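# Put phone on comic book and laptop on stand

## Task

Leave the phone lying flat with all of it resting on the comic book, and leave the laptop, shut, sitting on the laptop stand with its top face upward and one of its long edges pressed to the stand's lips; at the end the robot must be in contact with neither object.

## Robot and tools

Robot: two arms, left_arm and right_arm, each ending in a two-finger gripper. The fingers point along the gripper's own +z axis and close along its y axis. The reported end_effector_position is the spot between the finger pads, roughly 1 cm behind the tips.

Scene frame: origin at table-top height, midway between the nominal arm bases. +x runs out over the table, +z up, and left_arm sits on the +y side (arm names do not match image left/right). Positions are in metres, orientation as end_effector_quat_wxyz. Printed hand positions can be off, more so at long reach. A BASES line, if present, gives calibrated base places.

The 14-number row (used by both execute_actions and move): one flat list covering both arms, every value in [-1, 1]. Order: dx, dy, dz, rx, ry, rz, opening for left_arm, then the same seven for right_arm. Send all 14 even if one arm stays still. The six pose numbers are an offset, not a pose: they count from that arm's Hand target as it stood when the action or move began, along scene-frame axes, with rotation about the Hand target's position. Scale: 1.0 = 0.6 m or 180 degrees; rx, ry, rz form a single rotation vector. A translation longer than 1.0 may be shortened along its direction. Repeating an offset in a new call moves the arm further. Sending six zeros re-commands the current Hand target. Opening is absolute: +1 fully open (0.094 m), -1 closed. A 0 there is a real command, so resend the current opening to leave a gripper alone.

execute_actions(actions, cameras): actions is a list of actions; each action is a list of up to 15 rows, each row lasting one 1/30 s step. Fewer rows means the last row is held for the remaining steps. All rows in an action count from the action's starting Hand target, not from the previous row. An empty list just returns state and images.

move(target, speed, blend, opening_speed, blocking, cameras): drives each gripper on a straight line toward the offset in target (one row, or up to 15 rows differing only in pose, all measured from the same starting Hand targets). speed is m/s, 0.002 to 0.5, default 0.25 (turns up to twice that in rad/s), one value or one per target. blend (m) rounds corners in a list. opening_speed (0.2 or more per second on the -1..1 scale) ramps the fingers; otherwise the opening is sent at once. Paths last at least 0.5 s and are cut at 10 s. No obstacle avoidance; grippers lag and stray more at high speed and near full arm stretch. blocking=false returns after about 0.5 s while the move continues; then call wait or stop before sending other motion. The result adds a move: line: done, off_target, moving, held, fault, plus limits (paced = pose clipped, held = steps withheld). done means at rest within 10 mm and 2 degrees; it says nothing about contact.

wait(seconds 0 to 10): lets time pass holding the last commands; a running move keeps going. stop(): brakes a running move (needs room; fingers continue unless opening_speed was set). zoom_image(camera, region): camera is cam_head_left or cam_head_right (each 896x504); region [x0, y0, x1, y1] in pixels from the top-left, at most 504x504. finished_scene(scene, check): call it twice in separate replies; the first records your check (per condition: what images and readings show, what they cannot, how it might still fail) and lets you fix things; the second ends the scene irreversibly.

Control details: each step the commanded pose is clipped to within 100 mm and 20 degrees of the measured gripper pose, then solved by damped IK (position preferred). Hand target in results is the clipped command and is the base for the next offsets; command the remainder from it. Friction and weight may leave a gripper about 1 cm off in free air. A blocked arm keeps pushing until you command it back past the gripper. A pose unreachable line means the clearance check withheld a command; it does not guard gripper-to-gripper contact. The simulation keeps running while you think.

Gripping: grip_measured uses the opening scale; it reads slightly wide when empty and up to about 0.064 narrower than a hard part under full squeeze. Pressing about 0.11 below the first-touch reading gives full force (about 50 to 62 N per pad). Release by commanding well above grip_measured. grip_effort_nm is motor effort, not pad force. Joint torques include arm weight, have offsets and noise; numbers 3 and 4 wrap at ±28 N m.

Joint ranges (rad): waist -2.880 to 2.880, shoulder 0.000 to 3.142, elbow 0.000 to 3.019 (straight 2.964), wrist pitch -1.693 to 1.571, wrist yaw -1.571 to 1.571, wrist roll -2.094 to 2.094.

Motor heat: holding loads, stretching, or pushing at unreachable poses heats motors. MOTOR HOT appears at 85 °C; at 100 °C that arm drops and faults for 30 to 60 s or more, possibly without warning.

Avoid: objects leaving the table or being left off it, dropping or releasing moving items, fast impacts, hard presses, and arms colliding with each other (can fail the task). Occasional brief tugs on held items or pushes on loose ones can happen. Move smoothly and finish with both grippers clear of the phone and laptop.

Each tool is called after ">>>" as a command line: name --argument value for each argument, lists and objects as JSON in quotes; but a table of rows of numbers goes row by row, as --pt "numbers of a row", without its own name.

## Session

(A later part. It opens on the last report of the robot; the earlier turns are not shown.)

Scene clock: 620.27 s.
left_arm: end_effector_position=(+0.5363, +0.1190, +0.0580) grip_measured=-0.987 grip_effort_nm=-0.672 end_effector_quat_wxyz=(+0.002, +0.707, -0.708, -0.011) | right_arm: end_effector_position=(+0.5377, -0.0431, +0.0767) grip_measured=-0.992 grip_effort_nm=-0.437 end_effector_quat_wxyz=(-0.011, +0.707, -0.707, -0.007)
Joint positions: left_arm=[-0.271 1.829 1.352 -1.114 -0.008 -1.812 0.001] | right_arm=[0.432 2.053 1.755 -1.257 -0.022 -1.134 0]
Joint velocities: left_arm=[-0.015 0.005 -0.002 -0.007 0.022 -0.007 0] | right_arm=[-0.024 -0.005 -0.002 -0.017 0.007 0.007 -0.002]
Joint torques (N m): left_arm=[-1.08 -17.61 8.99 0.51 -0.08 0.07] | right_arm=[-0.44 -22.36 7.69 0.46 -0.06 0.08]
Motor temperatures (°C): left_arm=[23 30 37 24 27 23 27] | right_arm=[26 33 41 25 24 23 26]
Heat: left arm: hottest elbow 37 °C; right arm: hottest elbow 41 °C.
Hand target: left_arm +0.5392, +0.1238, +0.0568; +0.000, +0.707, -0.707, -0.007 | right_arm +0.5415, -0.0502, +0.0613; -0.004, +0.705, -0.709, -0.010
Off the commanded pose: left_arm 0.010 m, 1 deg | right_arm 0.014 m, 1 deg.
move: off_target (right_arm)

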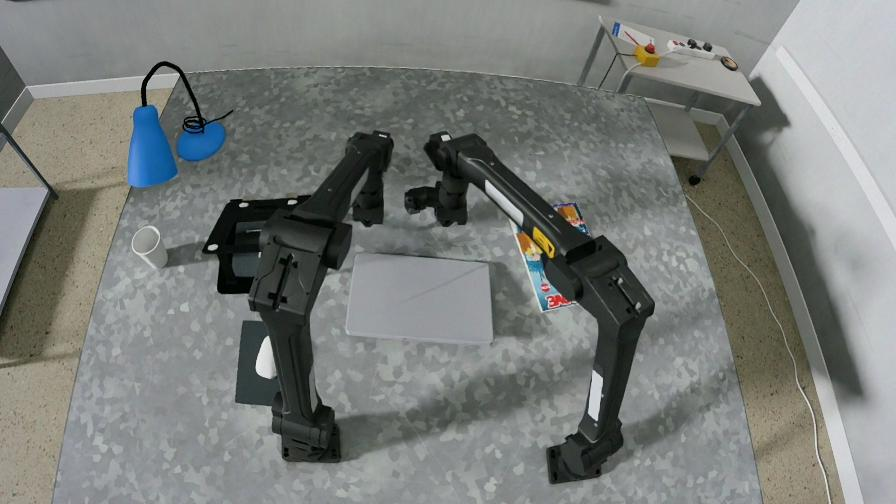

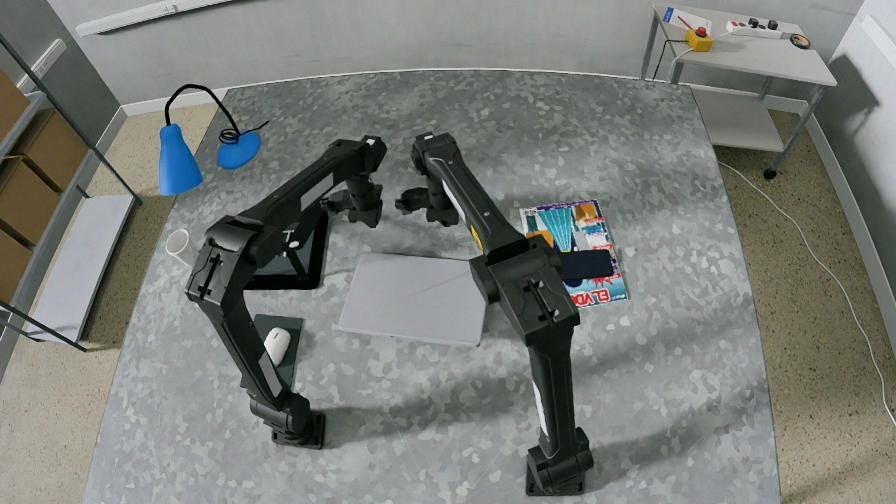

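>>> move --target '[0,0,-0.072,0,0,0,-1,0,0,-0.09,0,0,0,-1]' --speed 0.1

Scene clock: 625.17 s.
left_arm: end_effector_position=(+0.5384, +0.1185, +0.0198) grip_measured=-0.987 grip_effort_nm=-0.676 end_effector_quat_wxyz=(-0.001, +0.707, -0.708, -0.006) | right_arm: end_effector_position=(+0.5407, -0.0425, +0.0282) grip_measured=-0.992 grip_effort_nm=-0.432 end_effector_quat_wxyz=(-0.016, +0.707, -0.707, -0.006)
Joint positions: left_arm=[-0.271 1.878 1.31 -1.012 -0.008 -1.812 0.001] | right_arm=[0.431 2.099 1.698 -1.143 -0.022 -1.135 0]
Joint velocities: left_arm=[-0.015 -0.005 -0.002 0.007 -0.022 -0.022 -0.001] | right_arm=[-0.005 -0.015 -0.017 -0.002 -0.11 0.022 0]
Joint torques (N m): left_arm=[0.15 -17.9 8.08 0.59 -0.09 0.11] | right_arm=[-0.38 -21.89 7.08 0.51 -0.06 0.1]
Motor temperatures (°C): left_arm=[23 30 36 24 27 23 27] | right_arm=[26 34 40 25 24 23 26]
Heat: left arm: hottest elbow 36 °C; right arm: hottest elbow 40 °C.
Hand target: left_arm +0.5388, +0.1235, +0.0137; +0.000, +0.707, -0.707, -0.006 | right_arm +0.5413, -0.0511, +0.0073; -0.004, +0.705, -0.709, -0.010
Off the commanded pose: left_arm 0.008 m, 0 deg | right_arm 0.022 m, 2 deg.
move: off_target (right_arm)

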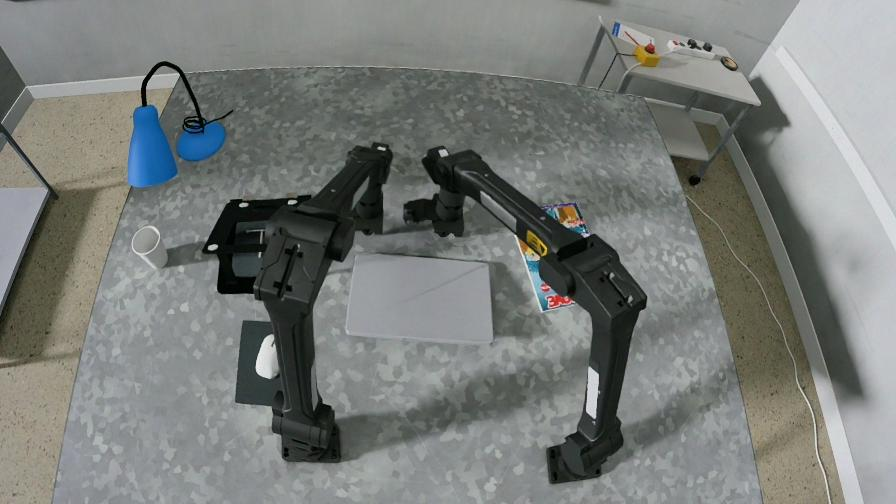

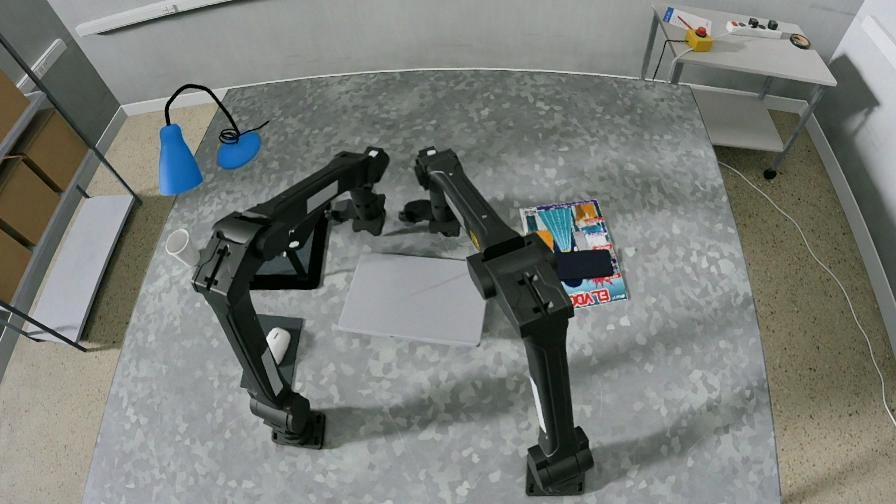

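>>> move --pt "-0.08 0 -0.005 0 0 0 -1 -0.08 0.01 -0.01 0 0 0 -1" --pt "-0.285 0 0.0 0 0 0 -1 -0.255 0.01 0.0 0 0 0 -1" --speed 0.06 --blend 0.01

Scene clock: 632.27 s.
left_arm: end_effector_position=(+0.3720, +0.1318, +0.0113) grip_measured=-0.987 grip_effort_nm=-0.676 end_effector_quat_wxyz=(+0.002, +0.710, -0.704, -0.014) | right_arm: end_effector_position=(+0.4055, -0.0453, +0.0127) grip_measured=-0.992 grip_effort_nm=-0.437 end_effector_quat_wxyz=(-0.014, +0.702, -0.712, -0.006)
Joint positions: left_arm=[-0.348 1.541 0.813 -0.87 -0.01 -1.899 0.001] | right_arm=[0.54 1.844 1.236 -0.937 -0.018 -1.012 0]
Joint velocities: left_arm=[0.005 -0.015 -0.002 0.032 -0.037 -0.037 0] | right_arm=[-0.005 0.005 -0.002 -0.022 0.051 -0.007 0]
Joint torques (N m): left_arm=[-2.55 -14.15 6.64 0.61 0.11 -0.1] | right_arm=[1.96 -19.96 4.68 -0.06 -0.16 0.25]
Motor temperatures (°C): left_arm=[23 31 36 24 27 23 27] | right_arm=[26 35 40 25 24 23 26]
Heat: left arm: hottest elbow 36 °C; right arm: hottest elbow 40 °C.
Hand target: left_arm +0.3678, +0.1258, +0.0153; +0.000, +0.707, -0.707, -0.006 | right_arm +0.3879, -0.0432, +0.0080; -0.003, +0.705, -0.709, -0.010
Off the commanded pose: left_arm 0.010 m, 1 deg | right_arm 0.018 m, 1 deg.
move: off_target (right_arm)

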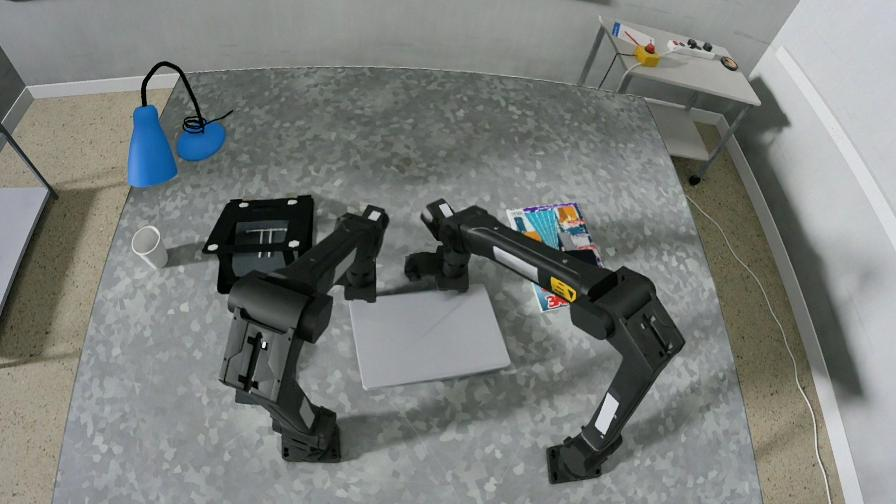

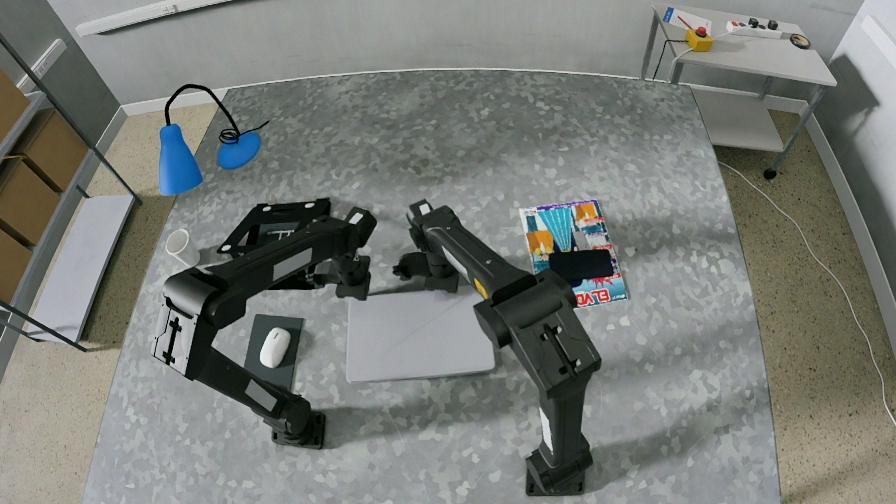

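>>> move --target '[-0.06,0.0,-0.002,0,0,0,-1,-0.095,0.0,0.0,0,0,0,-1]' --speed 0.06

Scene clock: 636.97 s.
left_arm: end_effector_position=(+0.3331, +0.1314, +0.0109) grip_measured=-0.987 grip_effort_nm=-0.676 end_effector_quat_wxyz=(+0.004, +0.709, -0.705, -0.017) | right_arm: end_effector_position=(+0.3495, -0.0459, +0.0119) grip_measured=-0.992 grip_effort_nm=-0.432 end_effector_quat_wxyz=(-0.012, +0.701, -0.713, -0.004)
Joint positions: left_arm=[-0.385 1.459 0.718 -0.864 -0.007 -1.934 0.001] | right_arm=[0.604 1.745 1.086 -0.889 -0.013 -0.944 0]
Joint velocities: left_arm=[-0.015 -0.015 -0.007 0.002 -0.037 -0.022 0.001] | right_arm=[-0.015 0.005 -0.017 0.012 -0.081 -0.051 0]
Joint torques (N m): left_arm=[-2.26 -12.28 6.79 0.68 0.04 -0.13] | right_arm=[2.37 -18.02 4.56 0.03 -0.33 0.27]
Motor temperatures (°C): left_arm=[23 30 35 24 27 23 27] | right_arm=[26 35 39 25 24 23 26]
Heat: left arm: hottest elbow 35 °C; right arm: hottest elbow 39 °C.
Hand target: left_arm +0.3318, +0.1262, +0.0145; +0.000, +0.707, -0.707, -0.006 | right_arm +0.3309, -0.0425, +0.0081; -0.003, +0.705, -0.709, -0.011
Off the commanded pose: left_arm 0.007 m, 1 deg | right_arm 0.019 m, 1 deg.
move: off_target (right_arm)

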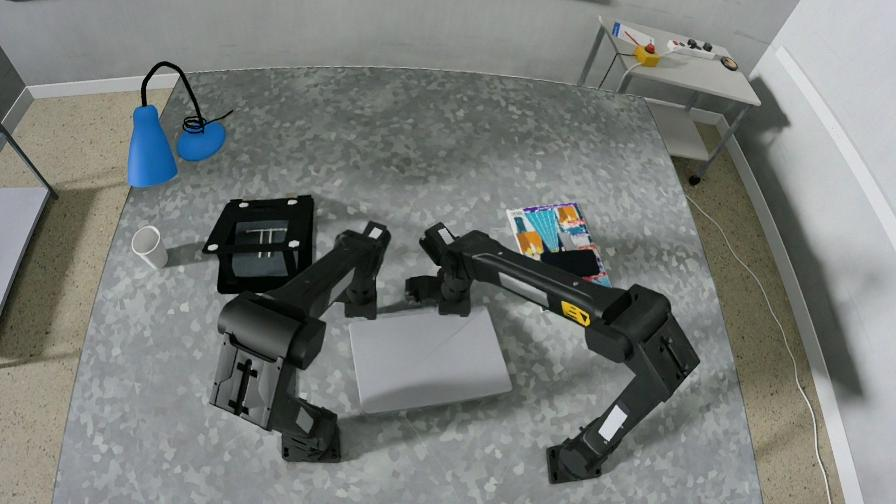

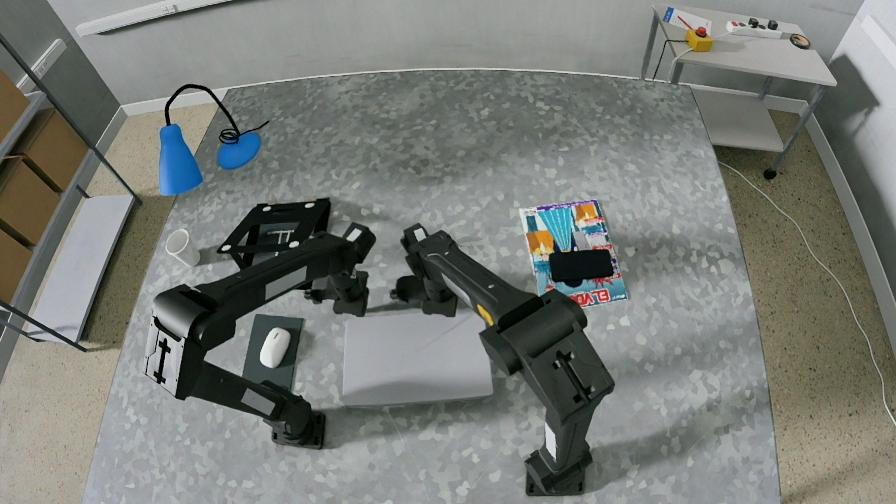

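>>> move --pt "0.06 0 0.01 0 0 0 -1 0.07 0 0.01 0 0 0 -1" --pt "0.06 0 0.35 0 0 0 -1 0.07 -0.1 0.3 0 0 0 -1" --pt "0.06 0.1 0.42 0 0 0 -1 -0.05 -0.25 0.4 0 0 0 -1" --speed '[0.1,0.2,0.2]' --blend 0.015

>>> move --pt "0.07 0.2 0.0 0 0 -0.5 0.4 0.0 0.0 0.0 0 0 0 -1" --pt "0.07 0.34 0.0 0 0 -1.0 0.4 0.0 0.0 0.0 0 0 0 -1" --speed 0.25 --blend 0.02

Scene clock: 664.53 s.
left_arm: end_effector_position=(+0.3561, +0.1857, +0.2349) grip_measured=-0.987 grip_effort_nm=-0.672 end_effector_quat_wxyz=(+0.019, +0.705, -0.708, -0.037) | right_arm: end_effector_position=(+0.3057, -0.1831, +0.2535) grip_measured=-0.992 grip_effort_nm=-0.437 end_effector_quat_wxyz=(-0.011, +0.706, -0.708, -0.006)
Joint positions: left_arm=[-0.207 1.253 1.17 -1.57 -0.011 -1.746 0.001] | right_arm=[0.354 1.264 1.231 -1.522 -0.019 -1.209 0]
Joint velocities: left_arm=[-0.015 0.005 -0.002 0.007 -0.081 -0.022 -0.001] | right_arm=[-0.005 -0.015 0.007 -0.007 0.007 -0.007 0]
Joint torques (N m): left_arm=[-0.44 -10.99 16.49 -0.14 -0.05 0.06] | right_arm=[-0.15 -11.16 7.35 -0.2 -0.13 0.1]
Motor temperatures (°C): left_arm=[23 30 34 24 27 23 28] | right_arm=[26 35 37 25 24 23 26]
Heat: left arm: hottest elbow 34 °C; right arm: hottest elbow 37 °C.
Hand target: left_arm +0.3721, +0.1871, +0.2651; +0.000, +0.708, -0.707, -0.007 | right_arm +0.3005, -0.1886, +0.2506; -0.004, +0.705, -0.709, -0.010
Off the commanded pose: left_arm 0.034 m, 4 deg | right_arm 0.012 m, 1 deg.
move: off_target (left_arm, right_arm)

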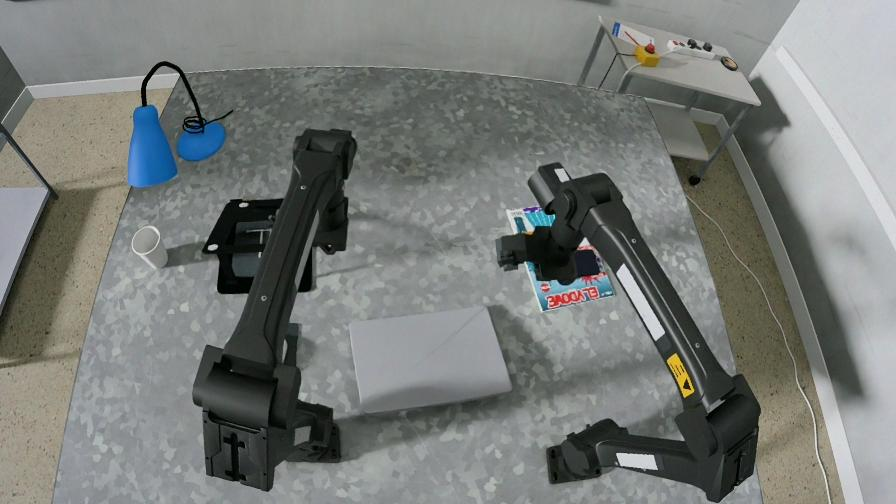

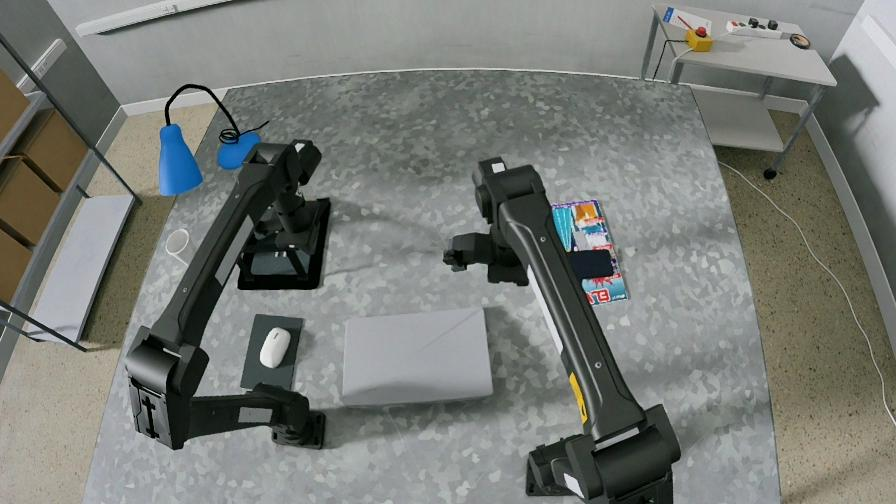

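Scene clock: 671.80 s.
left_arm: end_effector_position=(+0.3972, +0.3784, +0.2419) grip_measured=+0.398 grip_effort_nm=0.125 end_effector_quat_wxyz=(-0.009, +0.708, +0.705, -0.026) | right_arm: end_effector_position=(+0.3057, -0.1831, +0.2535) grip_measured=-0.992 grip_effort_nm=-0.442 end_effector_quat_wxyz=(-0.011, +0.706, -0.708, -0.006)
Joint positions: left_arm=[0.331 1.393 1.32 -1.553 0.004 1.935 0.066] | right_arm=[0.354 1.264 1.231 -1.522 -0.019 -1.21 0]
Joint velocities: left_arm=[0.005 0.005 -0.007 0.022 -0.066 0.066 0] | right_arm=[0.015 -0.015 0.002 0.002 -0.051 0.037 -0.001]
Joint torques (N m): left_arm=[-0.09 -12.1 16.91 0.2 0.16 0.11] | right_arm=[-0.15 -11.58 7.35 -0.21 -0.12 0.09]
Motor temperatures (°C): left_arm=[23 29 36 24 27 23 27] | right_arm=[26 35 36 25 24 23 26]
Heat: left arm: hottest elbow 36 °C; right arm: hottest elbow 36 °C.
Hand target: left_arm +0.4158, +0.3913, +0.2631; +0.004, +0.707, +0.708, -0.001 | right_arm +0.3005, -0.1886, +0.2506; -0.004, +0.705, -0.709, -0.010
Off the commanded pose: left_arm 0.031 m, 4 deg | right_arm 0.008 m, 1 deg.
move: off_target (left_arm)

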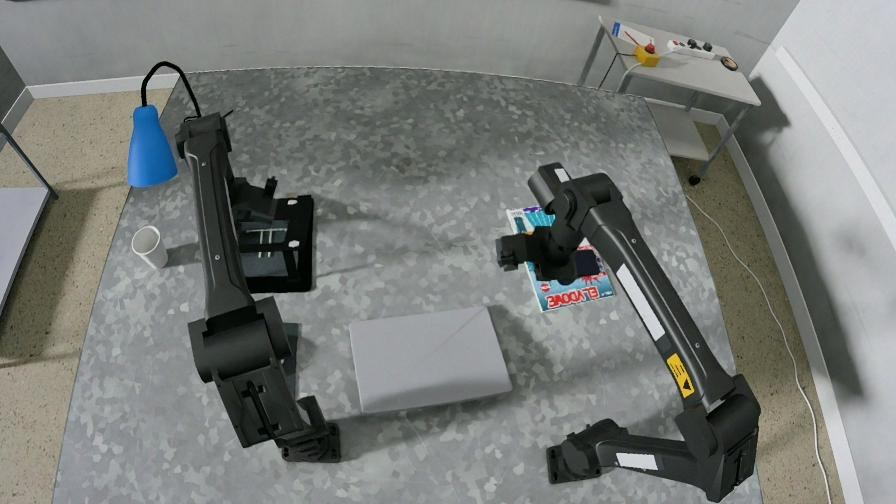

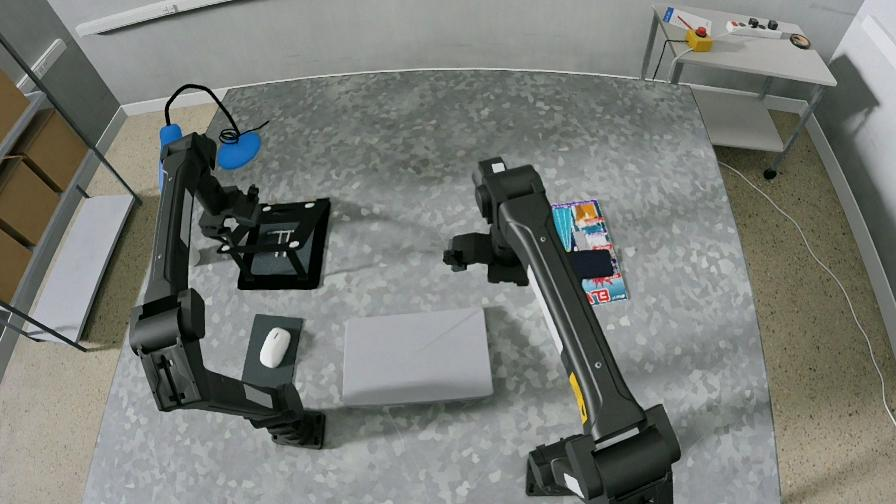

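>>> zoom_image --camera "cam_head_left" --region '[170, 150, 330, 300]'

>>> zoom_image --camera "cam_head_right" --region '[170, 150, 330, 300]'

Scaled by 3.150.

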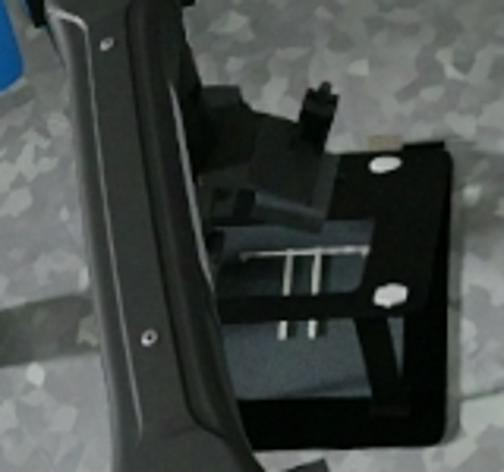

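Scaled by 3.150.

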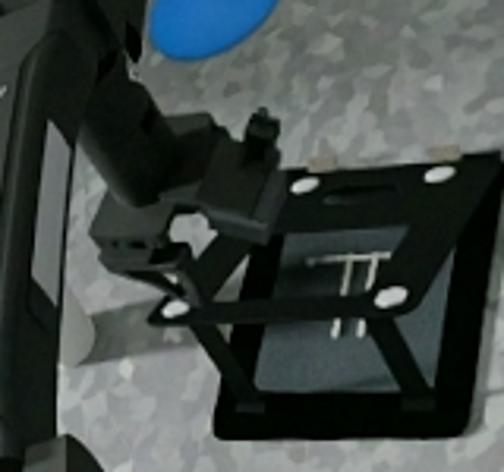

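>>> move --target '[0.033,-0.06,-0.08,0,0,0,0.4,0.0,0.0,0.0,0,0,0,-1]' --speed 0.15

>>> zoom_image --camera "cam_head_right" --region '[190, 180, 350, 310]'

>>> zoom_image --camera "cam_head_left" --region '[190, 180, 350, 310]'

Scene clock: 679.93 s.
left_arm: end_effector_position=(+0.4324, +0.3579, +0.2220) grip_measured=+0.398 grip_effort_nm=0.125 end_effector_quat_wxyz=(+0.005, +0.707, +0.708, +0.002) | right_arm: end_effector_position=(+0.3057, -0.1831, +0.2535) grip_measured=-0.992 grip_effort_nm=-0.442 end_effector_quat_wxyz=(-0.011, +0.706, -0.708, -0.006)
Joint positions: left_arm=[0.256 1.428 1.304 -1.439 0.007 1.854 0.066] | right_arm=[0.354 1.264 1.231 -1.522 -0.019 -1.21 0]
Joint velocities: left_arm=[0.005 -0.015 -0.007 0.017 0.095 0.037 0] | right_arm=[-0.024 -0.005 -0.002 0.007 -0.007 -0.007 0]
Joint torques (N m): left_arm=[-2.37 -12.98 9.57 0.83 0.08 -0.08] | right_arm=[-0.09 -11.52 7.36 -0.23 -0.13 0.09]
Motor temperatures (°C): left_arm=[23 29 36 24 27 23 27] | right_arm=[26 35 36 25 24 23 26]
Heat: left arm: hottest elbow 36 °C; right arm: hottest elbow 36 °C.
Hand target: left_arm +0.4350, +0.3543, +0.2153; +0.005, +0.707, +0.708, -0.001 | right_arm +0.3005, -0.1886, +0.2506; -0.004, +0.705, -0.709, -0.010
Off the commanded pose: left_arm 0.008 m, 0 deg | right_arm 0.008 m, 1 deg.
move: done

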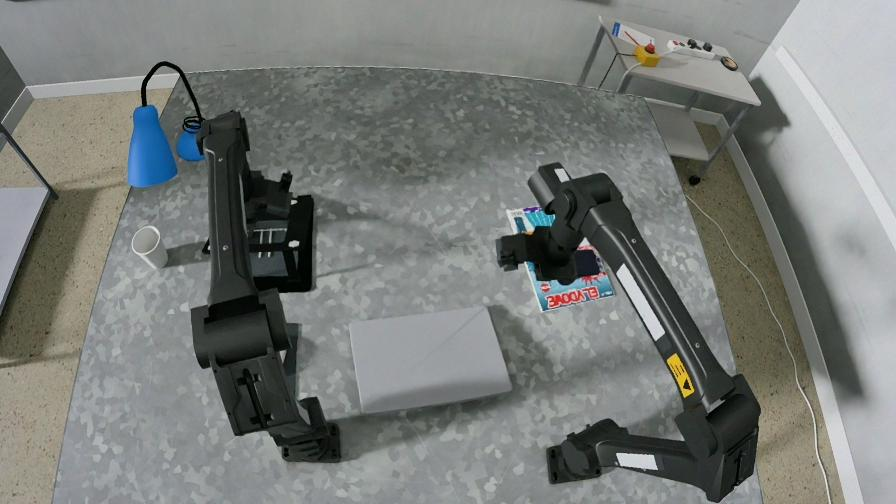

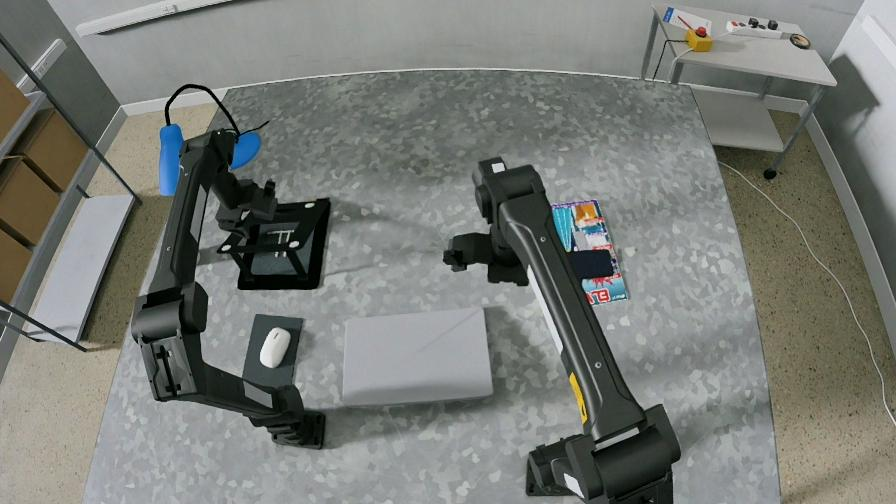

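Scaled by 3.150.

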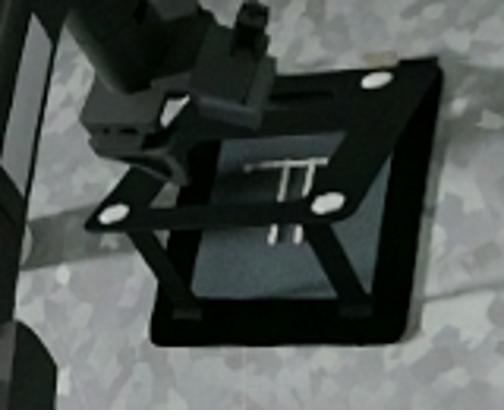

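Scaled by 3.150.

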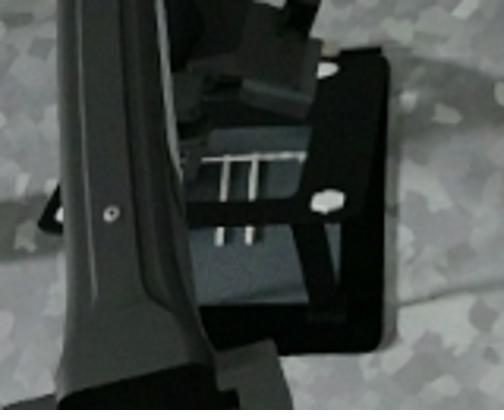

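>>> move --target '[0.017,-0.02,-0.118,0,0,0,0.4,0.0,0.0,0.0,0,0,0,-1]' --speed 0.1

>>> zoom_image --camera "cam_head_right" --region '[190, 180, 350, 310]'

Scene clock: 687.03 s.
left_arm: end_effector_position=(+0.4436, +0.3477, +0.1547) grip_measured=+0.398 grip_effort_nm=0.120 end_effector_quat_wxyz=(+0.007, +0.705, +0.709, +0.005) | right_arm: end_effector_position=(+0.3057, -0.1831, +0.2535) grip_measured=-0.992 grip_effort_nm=-0.442 end_effector_quat_wxyz=(-0.011, +0.706, -0.708, -0.006)
Joint positions: left_arm=[0.226 1.48 1.179 -1.253 0.007 1.819 0.066] | right_arm=[0.354 1.264 1.231 -1.522 -0.019 -1.21 0]
Joint velocities: left_arm=[-0.015 -0.015 0.002 -0.022 -0.051 0.037 0] | right_arm=[-0.005 -0.024 -0.007 -0.002 -0.007 -0.007 0.001]
Joint torques (N m): left_arm=[-2.32 -12.57 8.85 0.64 0.07 -0.08] | right_arm=[-0.15 -11.63 7.36 -0.2 -0.12 0.09]
Motor temperatures (°C): left_arm=[23 30 36 24 27 23 27] | right_arm=[26 35 36 25 24 23 26]
Heat: left arm: hottest elbow 36 °C; right arm: hottest elbow 36 °C.
Hand target: left_arm +0.4444, +0.3413, +0.1449; +0.005, +0.707, +0.707, -0.001 | right_arm +0.3005, -0.1886, +0.2506; -0.004, +0.705, -0.709, -0.010
Off the commanded pose: left_arm 0.012 m, 1 deg | right_arm 0.008 m, 1 deg.
move: off_target (left_arm)

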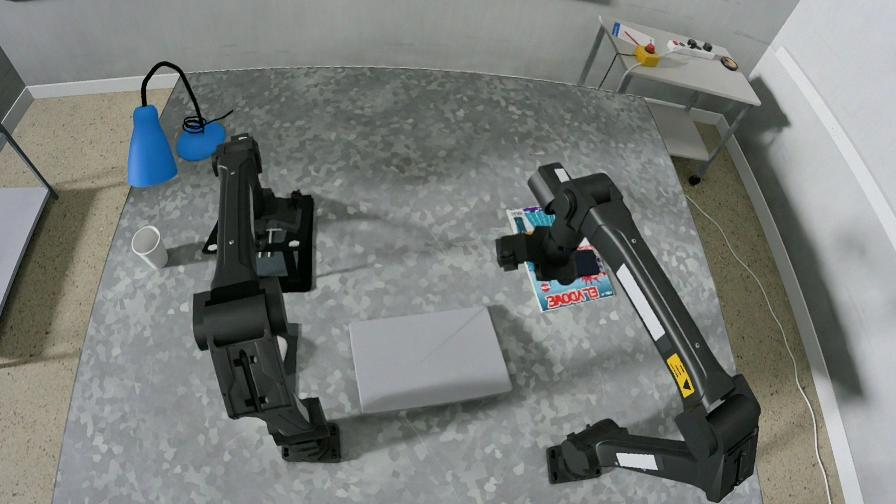

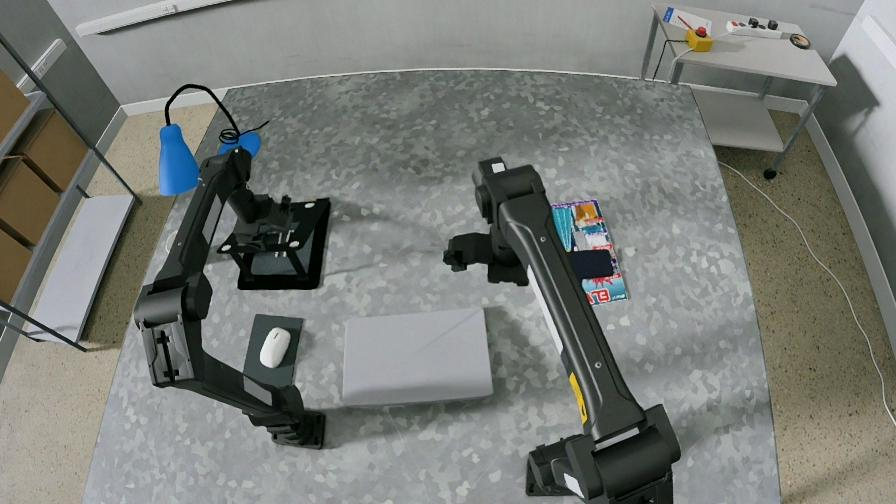

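Scaled by 3.150.

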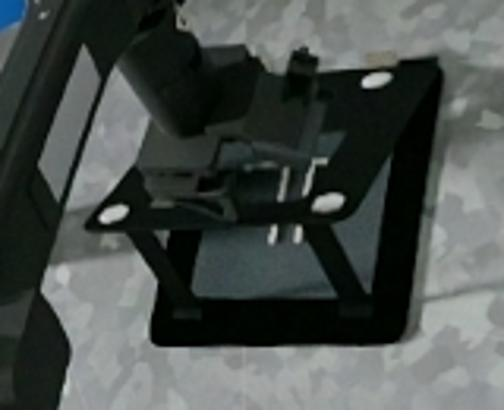

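>>> move --pt "-0.035 -0.005 0.0 0 0 0 0.4 0.0 0.0 0.0 0 0 0 -1" --pt "-0.035 -0.005 -0.065 0 0 0 0.4 0.0 0.0 0.0 0 0 0 -1" --speed 0.06

>>> zoom_image --camera "cam_head_right" --region '[190, 180, 350, 310]'

Scene clock: 692.30 s.
left_arm: end_effector_position=(+0.4455, +0.3479, +0.1504) grip_measured=+0.398 grip_effort_nm=0.115 end_effector_quat_wxyz=(+0.034, +0.704, +0.708, +0.048) | right_arm: end_effector_position=(+0.3057, -0.1831, +0.2535) grip_measured=-0.992 grip_effort_nm=-0.432 end_effector_quat_wxyz=(-0.011, +0.706, -0.708, -0.006)
Joint positions: left_arm=[0.226 1.427 1.106 -1.132 0.009 1.818 0.066] | right_arm=[0.354 1.264 1.231 -1.522 -0.019 -1.21 0]
Joint velocities: left_arm=[0.005 0.005 -0.007 0.002 -0.007 -0.066 0] | right_arm=[0.015 0.015 0.017 -0.002 -0.007 -0.007 -0.002]
Joint torques (N m): left_arm=[-2.49 -9.17 4.23 -0.03 0.05 -0.05] | right_arm=[-0.15 -11.63 7.34 -0.21 -0.12 0.09]
Motor temperatures (°C): left_arm=[23 29 36 24 27 23 27] | right_arm=[26 35 36 25 24 23 26]
Heat: left arm: hottest elbow 36 °C; right arm: hottest elbow 36 °C.
Hand target: left_arm +0.4229, +0.3382, +0.1059; +0.005, +0.707, +0.707, -0.001 | right_arm +0.3005, -0.1886, +0.2506; -0.004, +0.705, -0.709, -0.010
Off the commanded pose: left_arm 0.051 m, 7 deg | right_arm 0.008 m, 1 deg.
move: off_target (left_arm)

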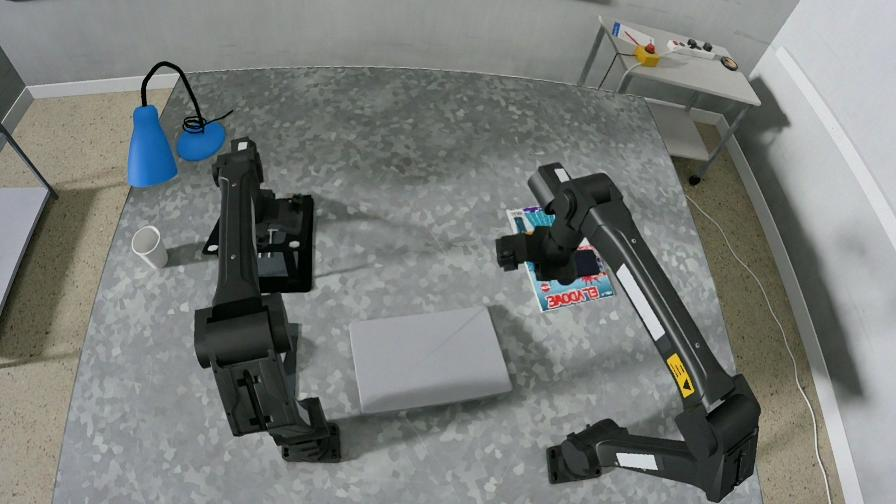

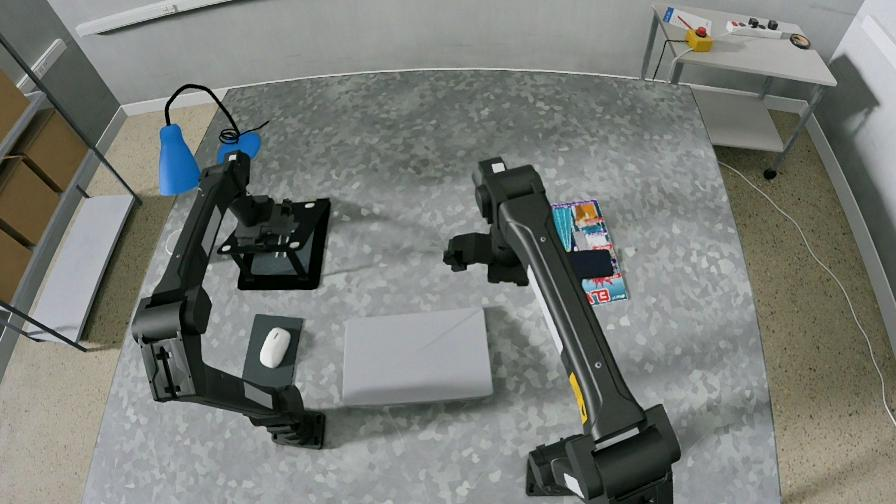

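Scaled by 3.150.

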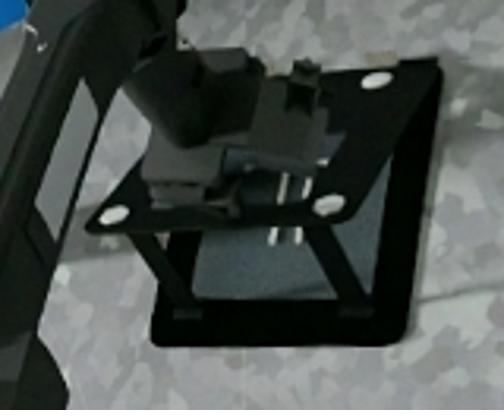

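>>> move --pt "0.035 0.01 0.08 0 0 0 0.4 0.0 0.0 0.0 0 0 0 -1" --pt "-0.015 0.01 0.14 0 0 0 0.4 0.0 0.0 0.0 0 0 0 -1" --speed 0.1

>>> zoom_image --camera "cam_head_right" --region '[190, 180, 350, 310]'

Scene clock: 699.87 s.
left_arm: end_effector_position=(+0.4100, +0.3387, +0.1736) grip_measured=+0.398 grip_effort_nm=0.125 end_effector_quat_wxyz=(-0.003, +0.708, +0.706, -0.015) | right_arm: end_effector_position=(+0.3057, -0.1831, +0.2535) grip_measured=-0.992 grip_effort_nm=-0.437 end_effector_quat_wxyz=(-0.011, +0.706, -0.708, -0.006)
Joint positions: left_arm=[0.226 1.406 1.153 -1.346 0.009 1.828 0.066] | right_arm=[0.354 1.264 1.231 -1.522 -0.019 -1.21 0]
Joint velocities: left_arm=[-0.005 -0.005 -0.012 -0.007 0.051 0.051 -0.001] | right_arm=[0.005 -0.024 -0.002 -0.012 -0.037 -0.007 0]
Joint torques (N m): left_arm=[-1.03 -13.68 12.51 -0.38 0.08 0.12] | right_arm=[-0.21 -11.58 7.36 -0.21 -0.12 0.09]
Motor temperatures (°C): left_arm=[23 29 36 24 27 23 27] | right_arm=[26 35 36 25 24 23 26]
Heat: left arm: hottest elbow 36 °C; right arm: hottest elbow 36 °C.
Hand target: left_arm +0.4148, +0.3452, +0.1899; +0.005, +0.707, +0.707, -0.001 | right_arm +0.3005, -0.1886, +0.2506; -0.004, +0.705, -0.709, -0.010
Off the commanded pose: left_arm 0.018 m, 2 deg | right_arm 0.008 m, 1 deg.
move: off_target (left_arm)

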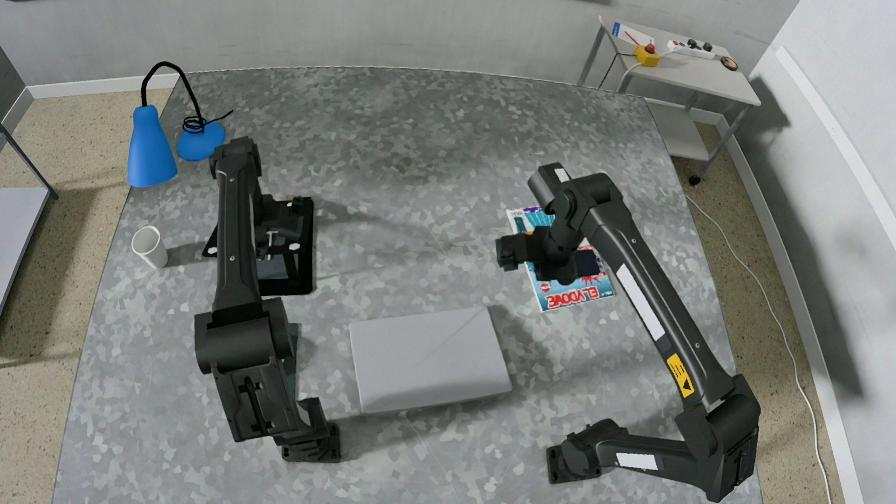

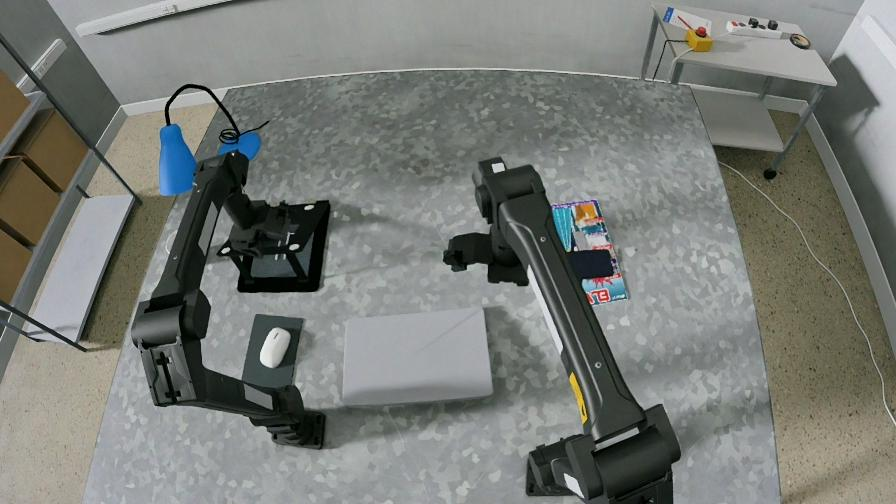

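Scaled by 3.150.

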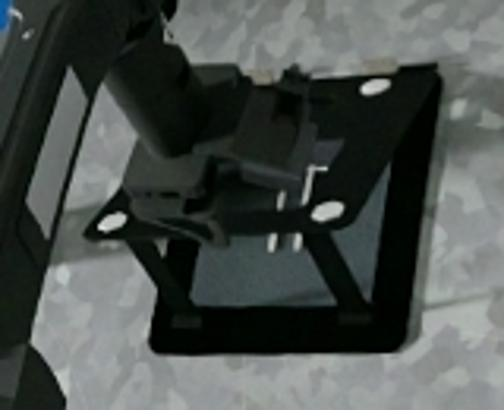

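>>> move --target '[0.0,0,-0.133,0,0,0,0.4,0.0,0.0,0.0,0,0,0,-1]' --speed 0.05

>>> zoom_image --camera "cam_head_right" --region '[190, 180, 350, 310]'

Scene clock: 705.67 s.
left_arm: end_effector_position=(+0.4157, +0.3402, +0.1176) grip_measured=+0.398 grip_effort_nm=0.120 end_effector_quat_wxyz=(+0.007, +0.708, +0.706, +0.003) | right_arm: end_effector_position=(+0.3057, -0.1831, +0.2535) grip_measured=-0.992 grip_effort_nm=-0.432 end_effector_quat_wxyz=(-0.011, +0.706, -0.708, -0.006)
Joint positions: left_arm=[0.226 1.446 1.038 -1.152 0.009 1.828 0.066] | right_arm=[0.354 1.264 1.231 -1.522 -0.019 -1.21 0]
Joint velocities: left_arm=[0.005 0.005 -0.007 -0.012 0.037 -0.066 0] | right_arm=[-0.005 0.005 -0.012 -0.002 -0.007 -0.007 -0.001]
Joint torques (N m): left_arm=[-0.5 -11.87 8.8 0.83 0.1 0.07] | right_arm=[-0.21 -11.52 7.35 -0.21 -0.13 0.09]
Motor temperatures (°C): left_arm=[23 29 36 24 27 23 27] | right_arm=[26 35 36 25 24 23 26]
Heat: left arm: hottest elbow 36 °C; right arm: hottest elbow 36 °C.
Hand target: left_arm +0.4140, +0.3443, +0.1102; +0.005, +0.707, +0.708, -0.001 | right_arm +0.3005, -0.1886, +0.2506; -0.004, +0.705, -0.709, -0.010
Off the commanded pose: left_arm 0.009 m, 0 deg | right_arm 0.008 m, 1 deg.
move: done

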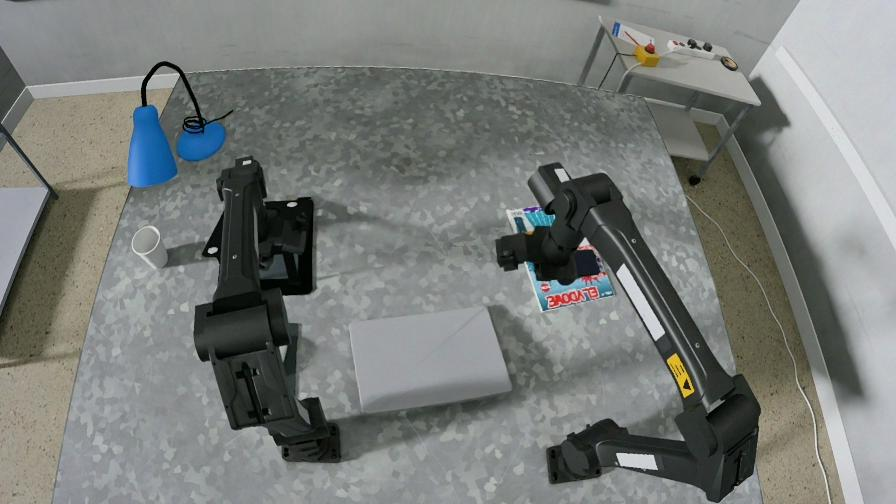

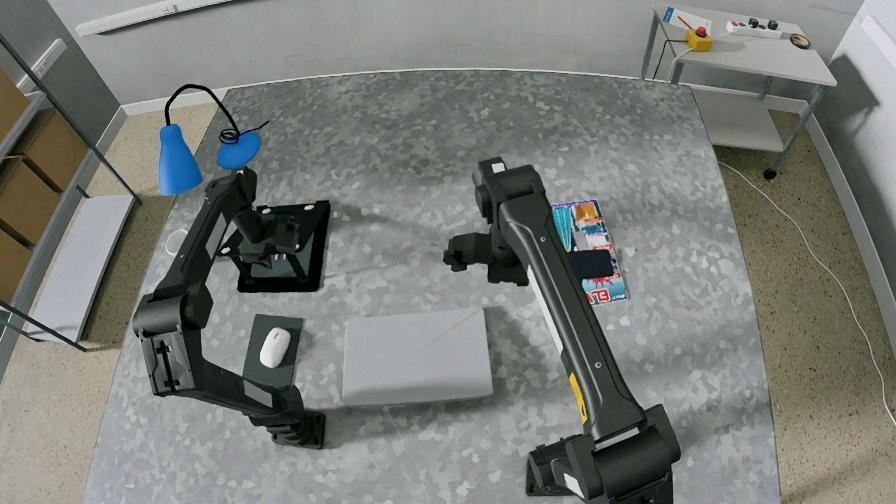

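Scaled by 3.150.

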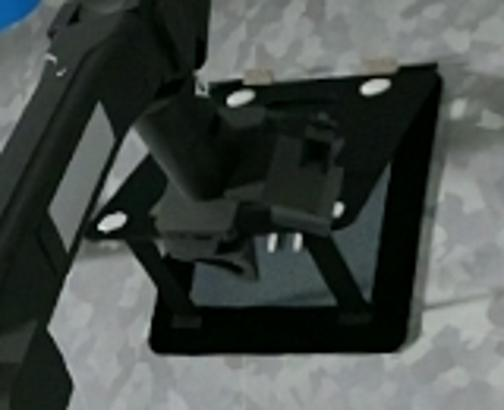

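>>> move --target '[0.0,0,0.0,0,0,0,-0.8,0.0,0.0,0.0,0,0,0,-1]' --speed 0.05 --opening_speed 0.5

>>> zoom_image --camera "cam_head_right" --region '[190, 180, 350, 310]'

Scene clock: 710.80 s.
left_arm: end_effector_position=(+0.4146, +0.3411, +0.1161) grip_measured=-0.380 grip_effort_nm=-1.004 end_effector_quat_wxyz=(+0.007, +0.698, +0.716, +0.001) | right_arm: end_effector_position=(+0.3057, -0.1831, +0.2535) grip_measured=-0.992 grip_effort_nm=-0.437 end_effector_quat_wxyz=(-0.011, +0.706, -0.708, -0.006)
Joint positions: left_arm=[0.23 1.446 1.034 -1.149 0.011 1.803 0.029] | right_arm=[0.354 1.264 1.231 -1.522 -0.019 -1.21 0]
Joint velocities: left_arm=[0.005 0.005 -0.002 -0.027 0.007 -0.007 0] | right_arm=[-0.005 0.005 0.007 -0.007 -0.051 0.007 0]
Joint torques (N m): left_arm=[-1.49 -11.93 9.02 0.7 -0.03 0.32] | right_arm=[-0.21 -11.52 7.35 -0.23 -0.13 0.09]
Motor temperatures (°C): left_arm=[23 29 36 24 27 23 27] | right_arm=[26 34 36 25 24 23 26]
Heat: left arm: hottest elbow 36 °C; right arm: hottest elbow 36 °C.
Hand target: left_arm +0.4140, +0.3442, +0.1102; +0.005, +0.707, +0.708, -0.001 | right_arm +0.3005, -0.1886, +0.2506; -0.004, +0.705, -0.709, -0.010
Off the commanded pose: left_arm 0.007 m, 1 deg | right_arm 0.008 m, 1 deg.
move: done

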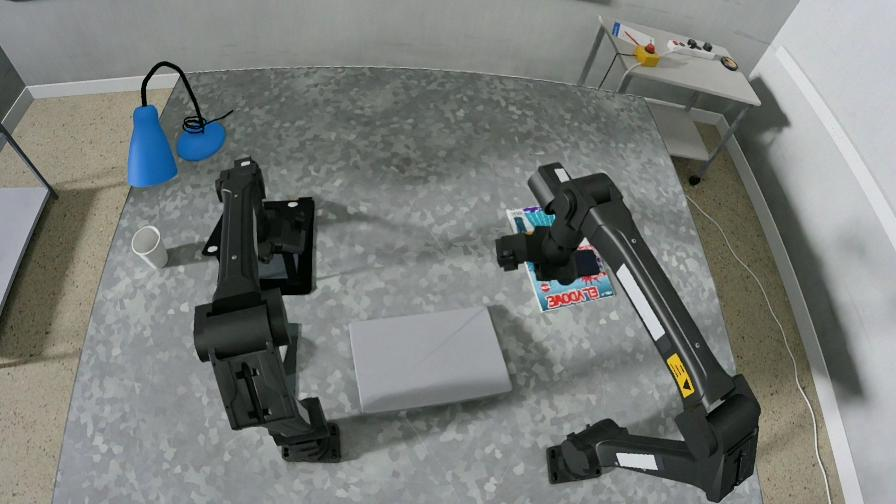

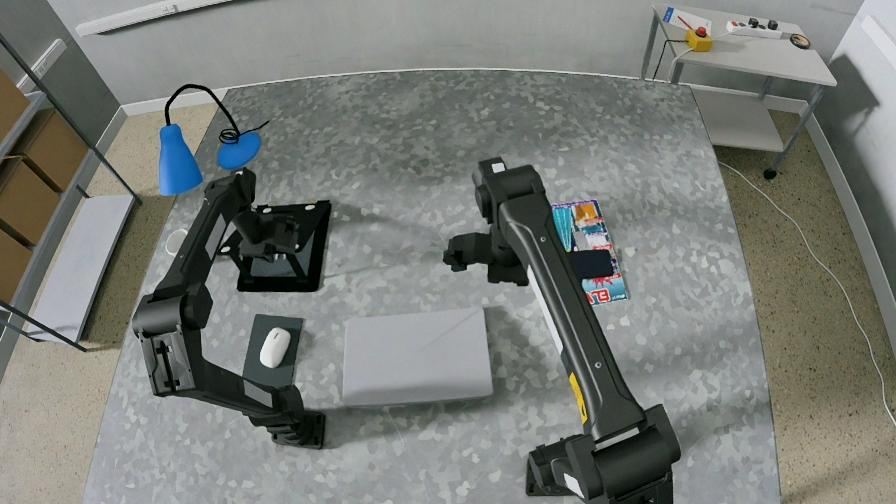

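Scaled by 3.150.

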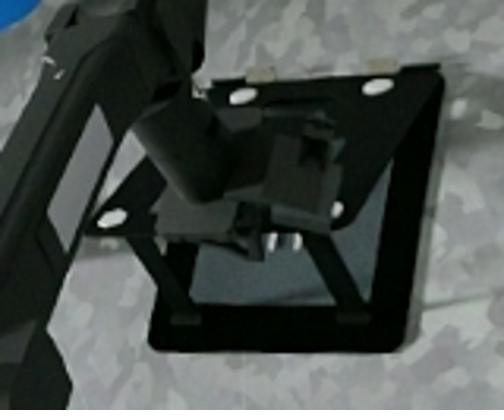

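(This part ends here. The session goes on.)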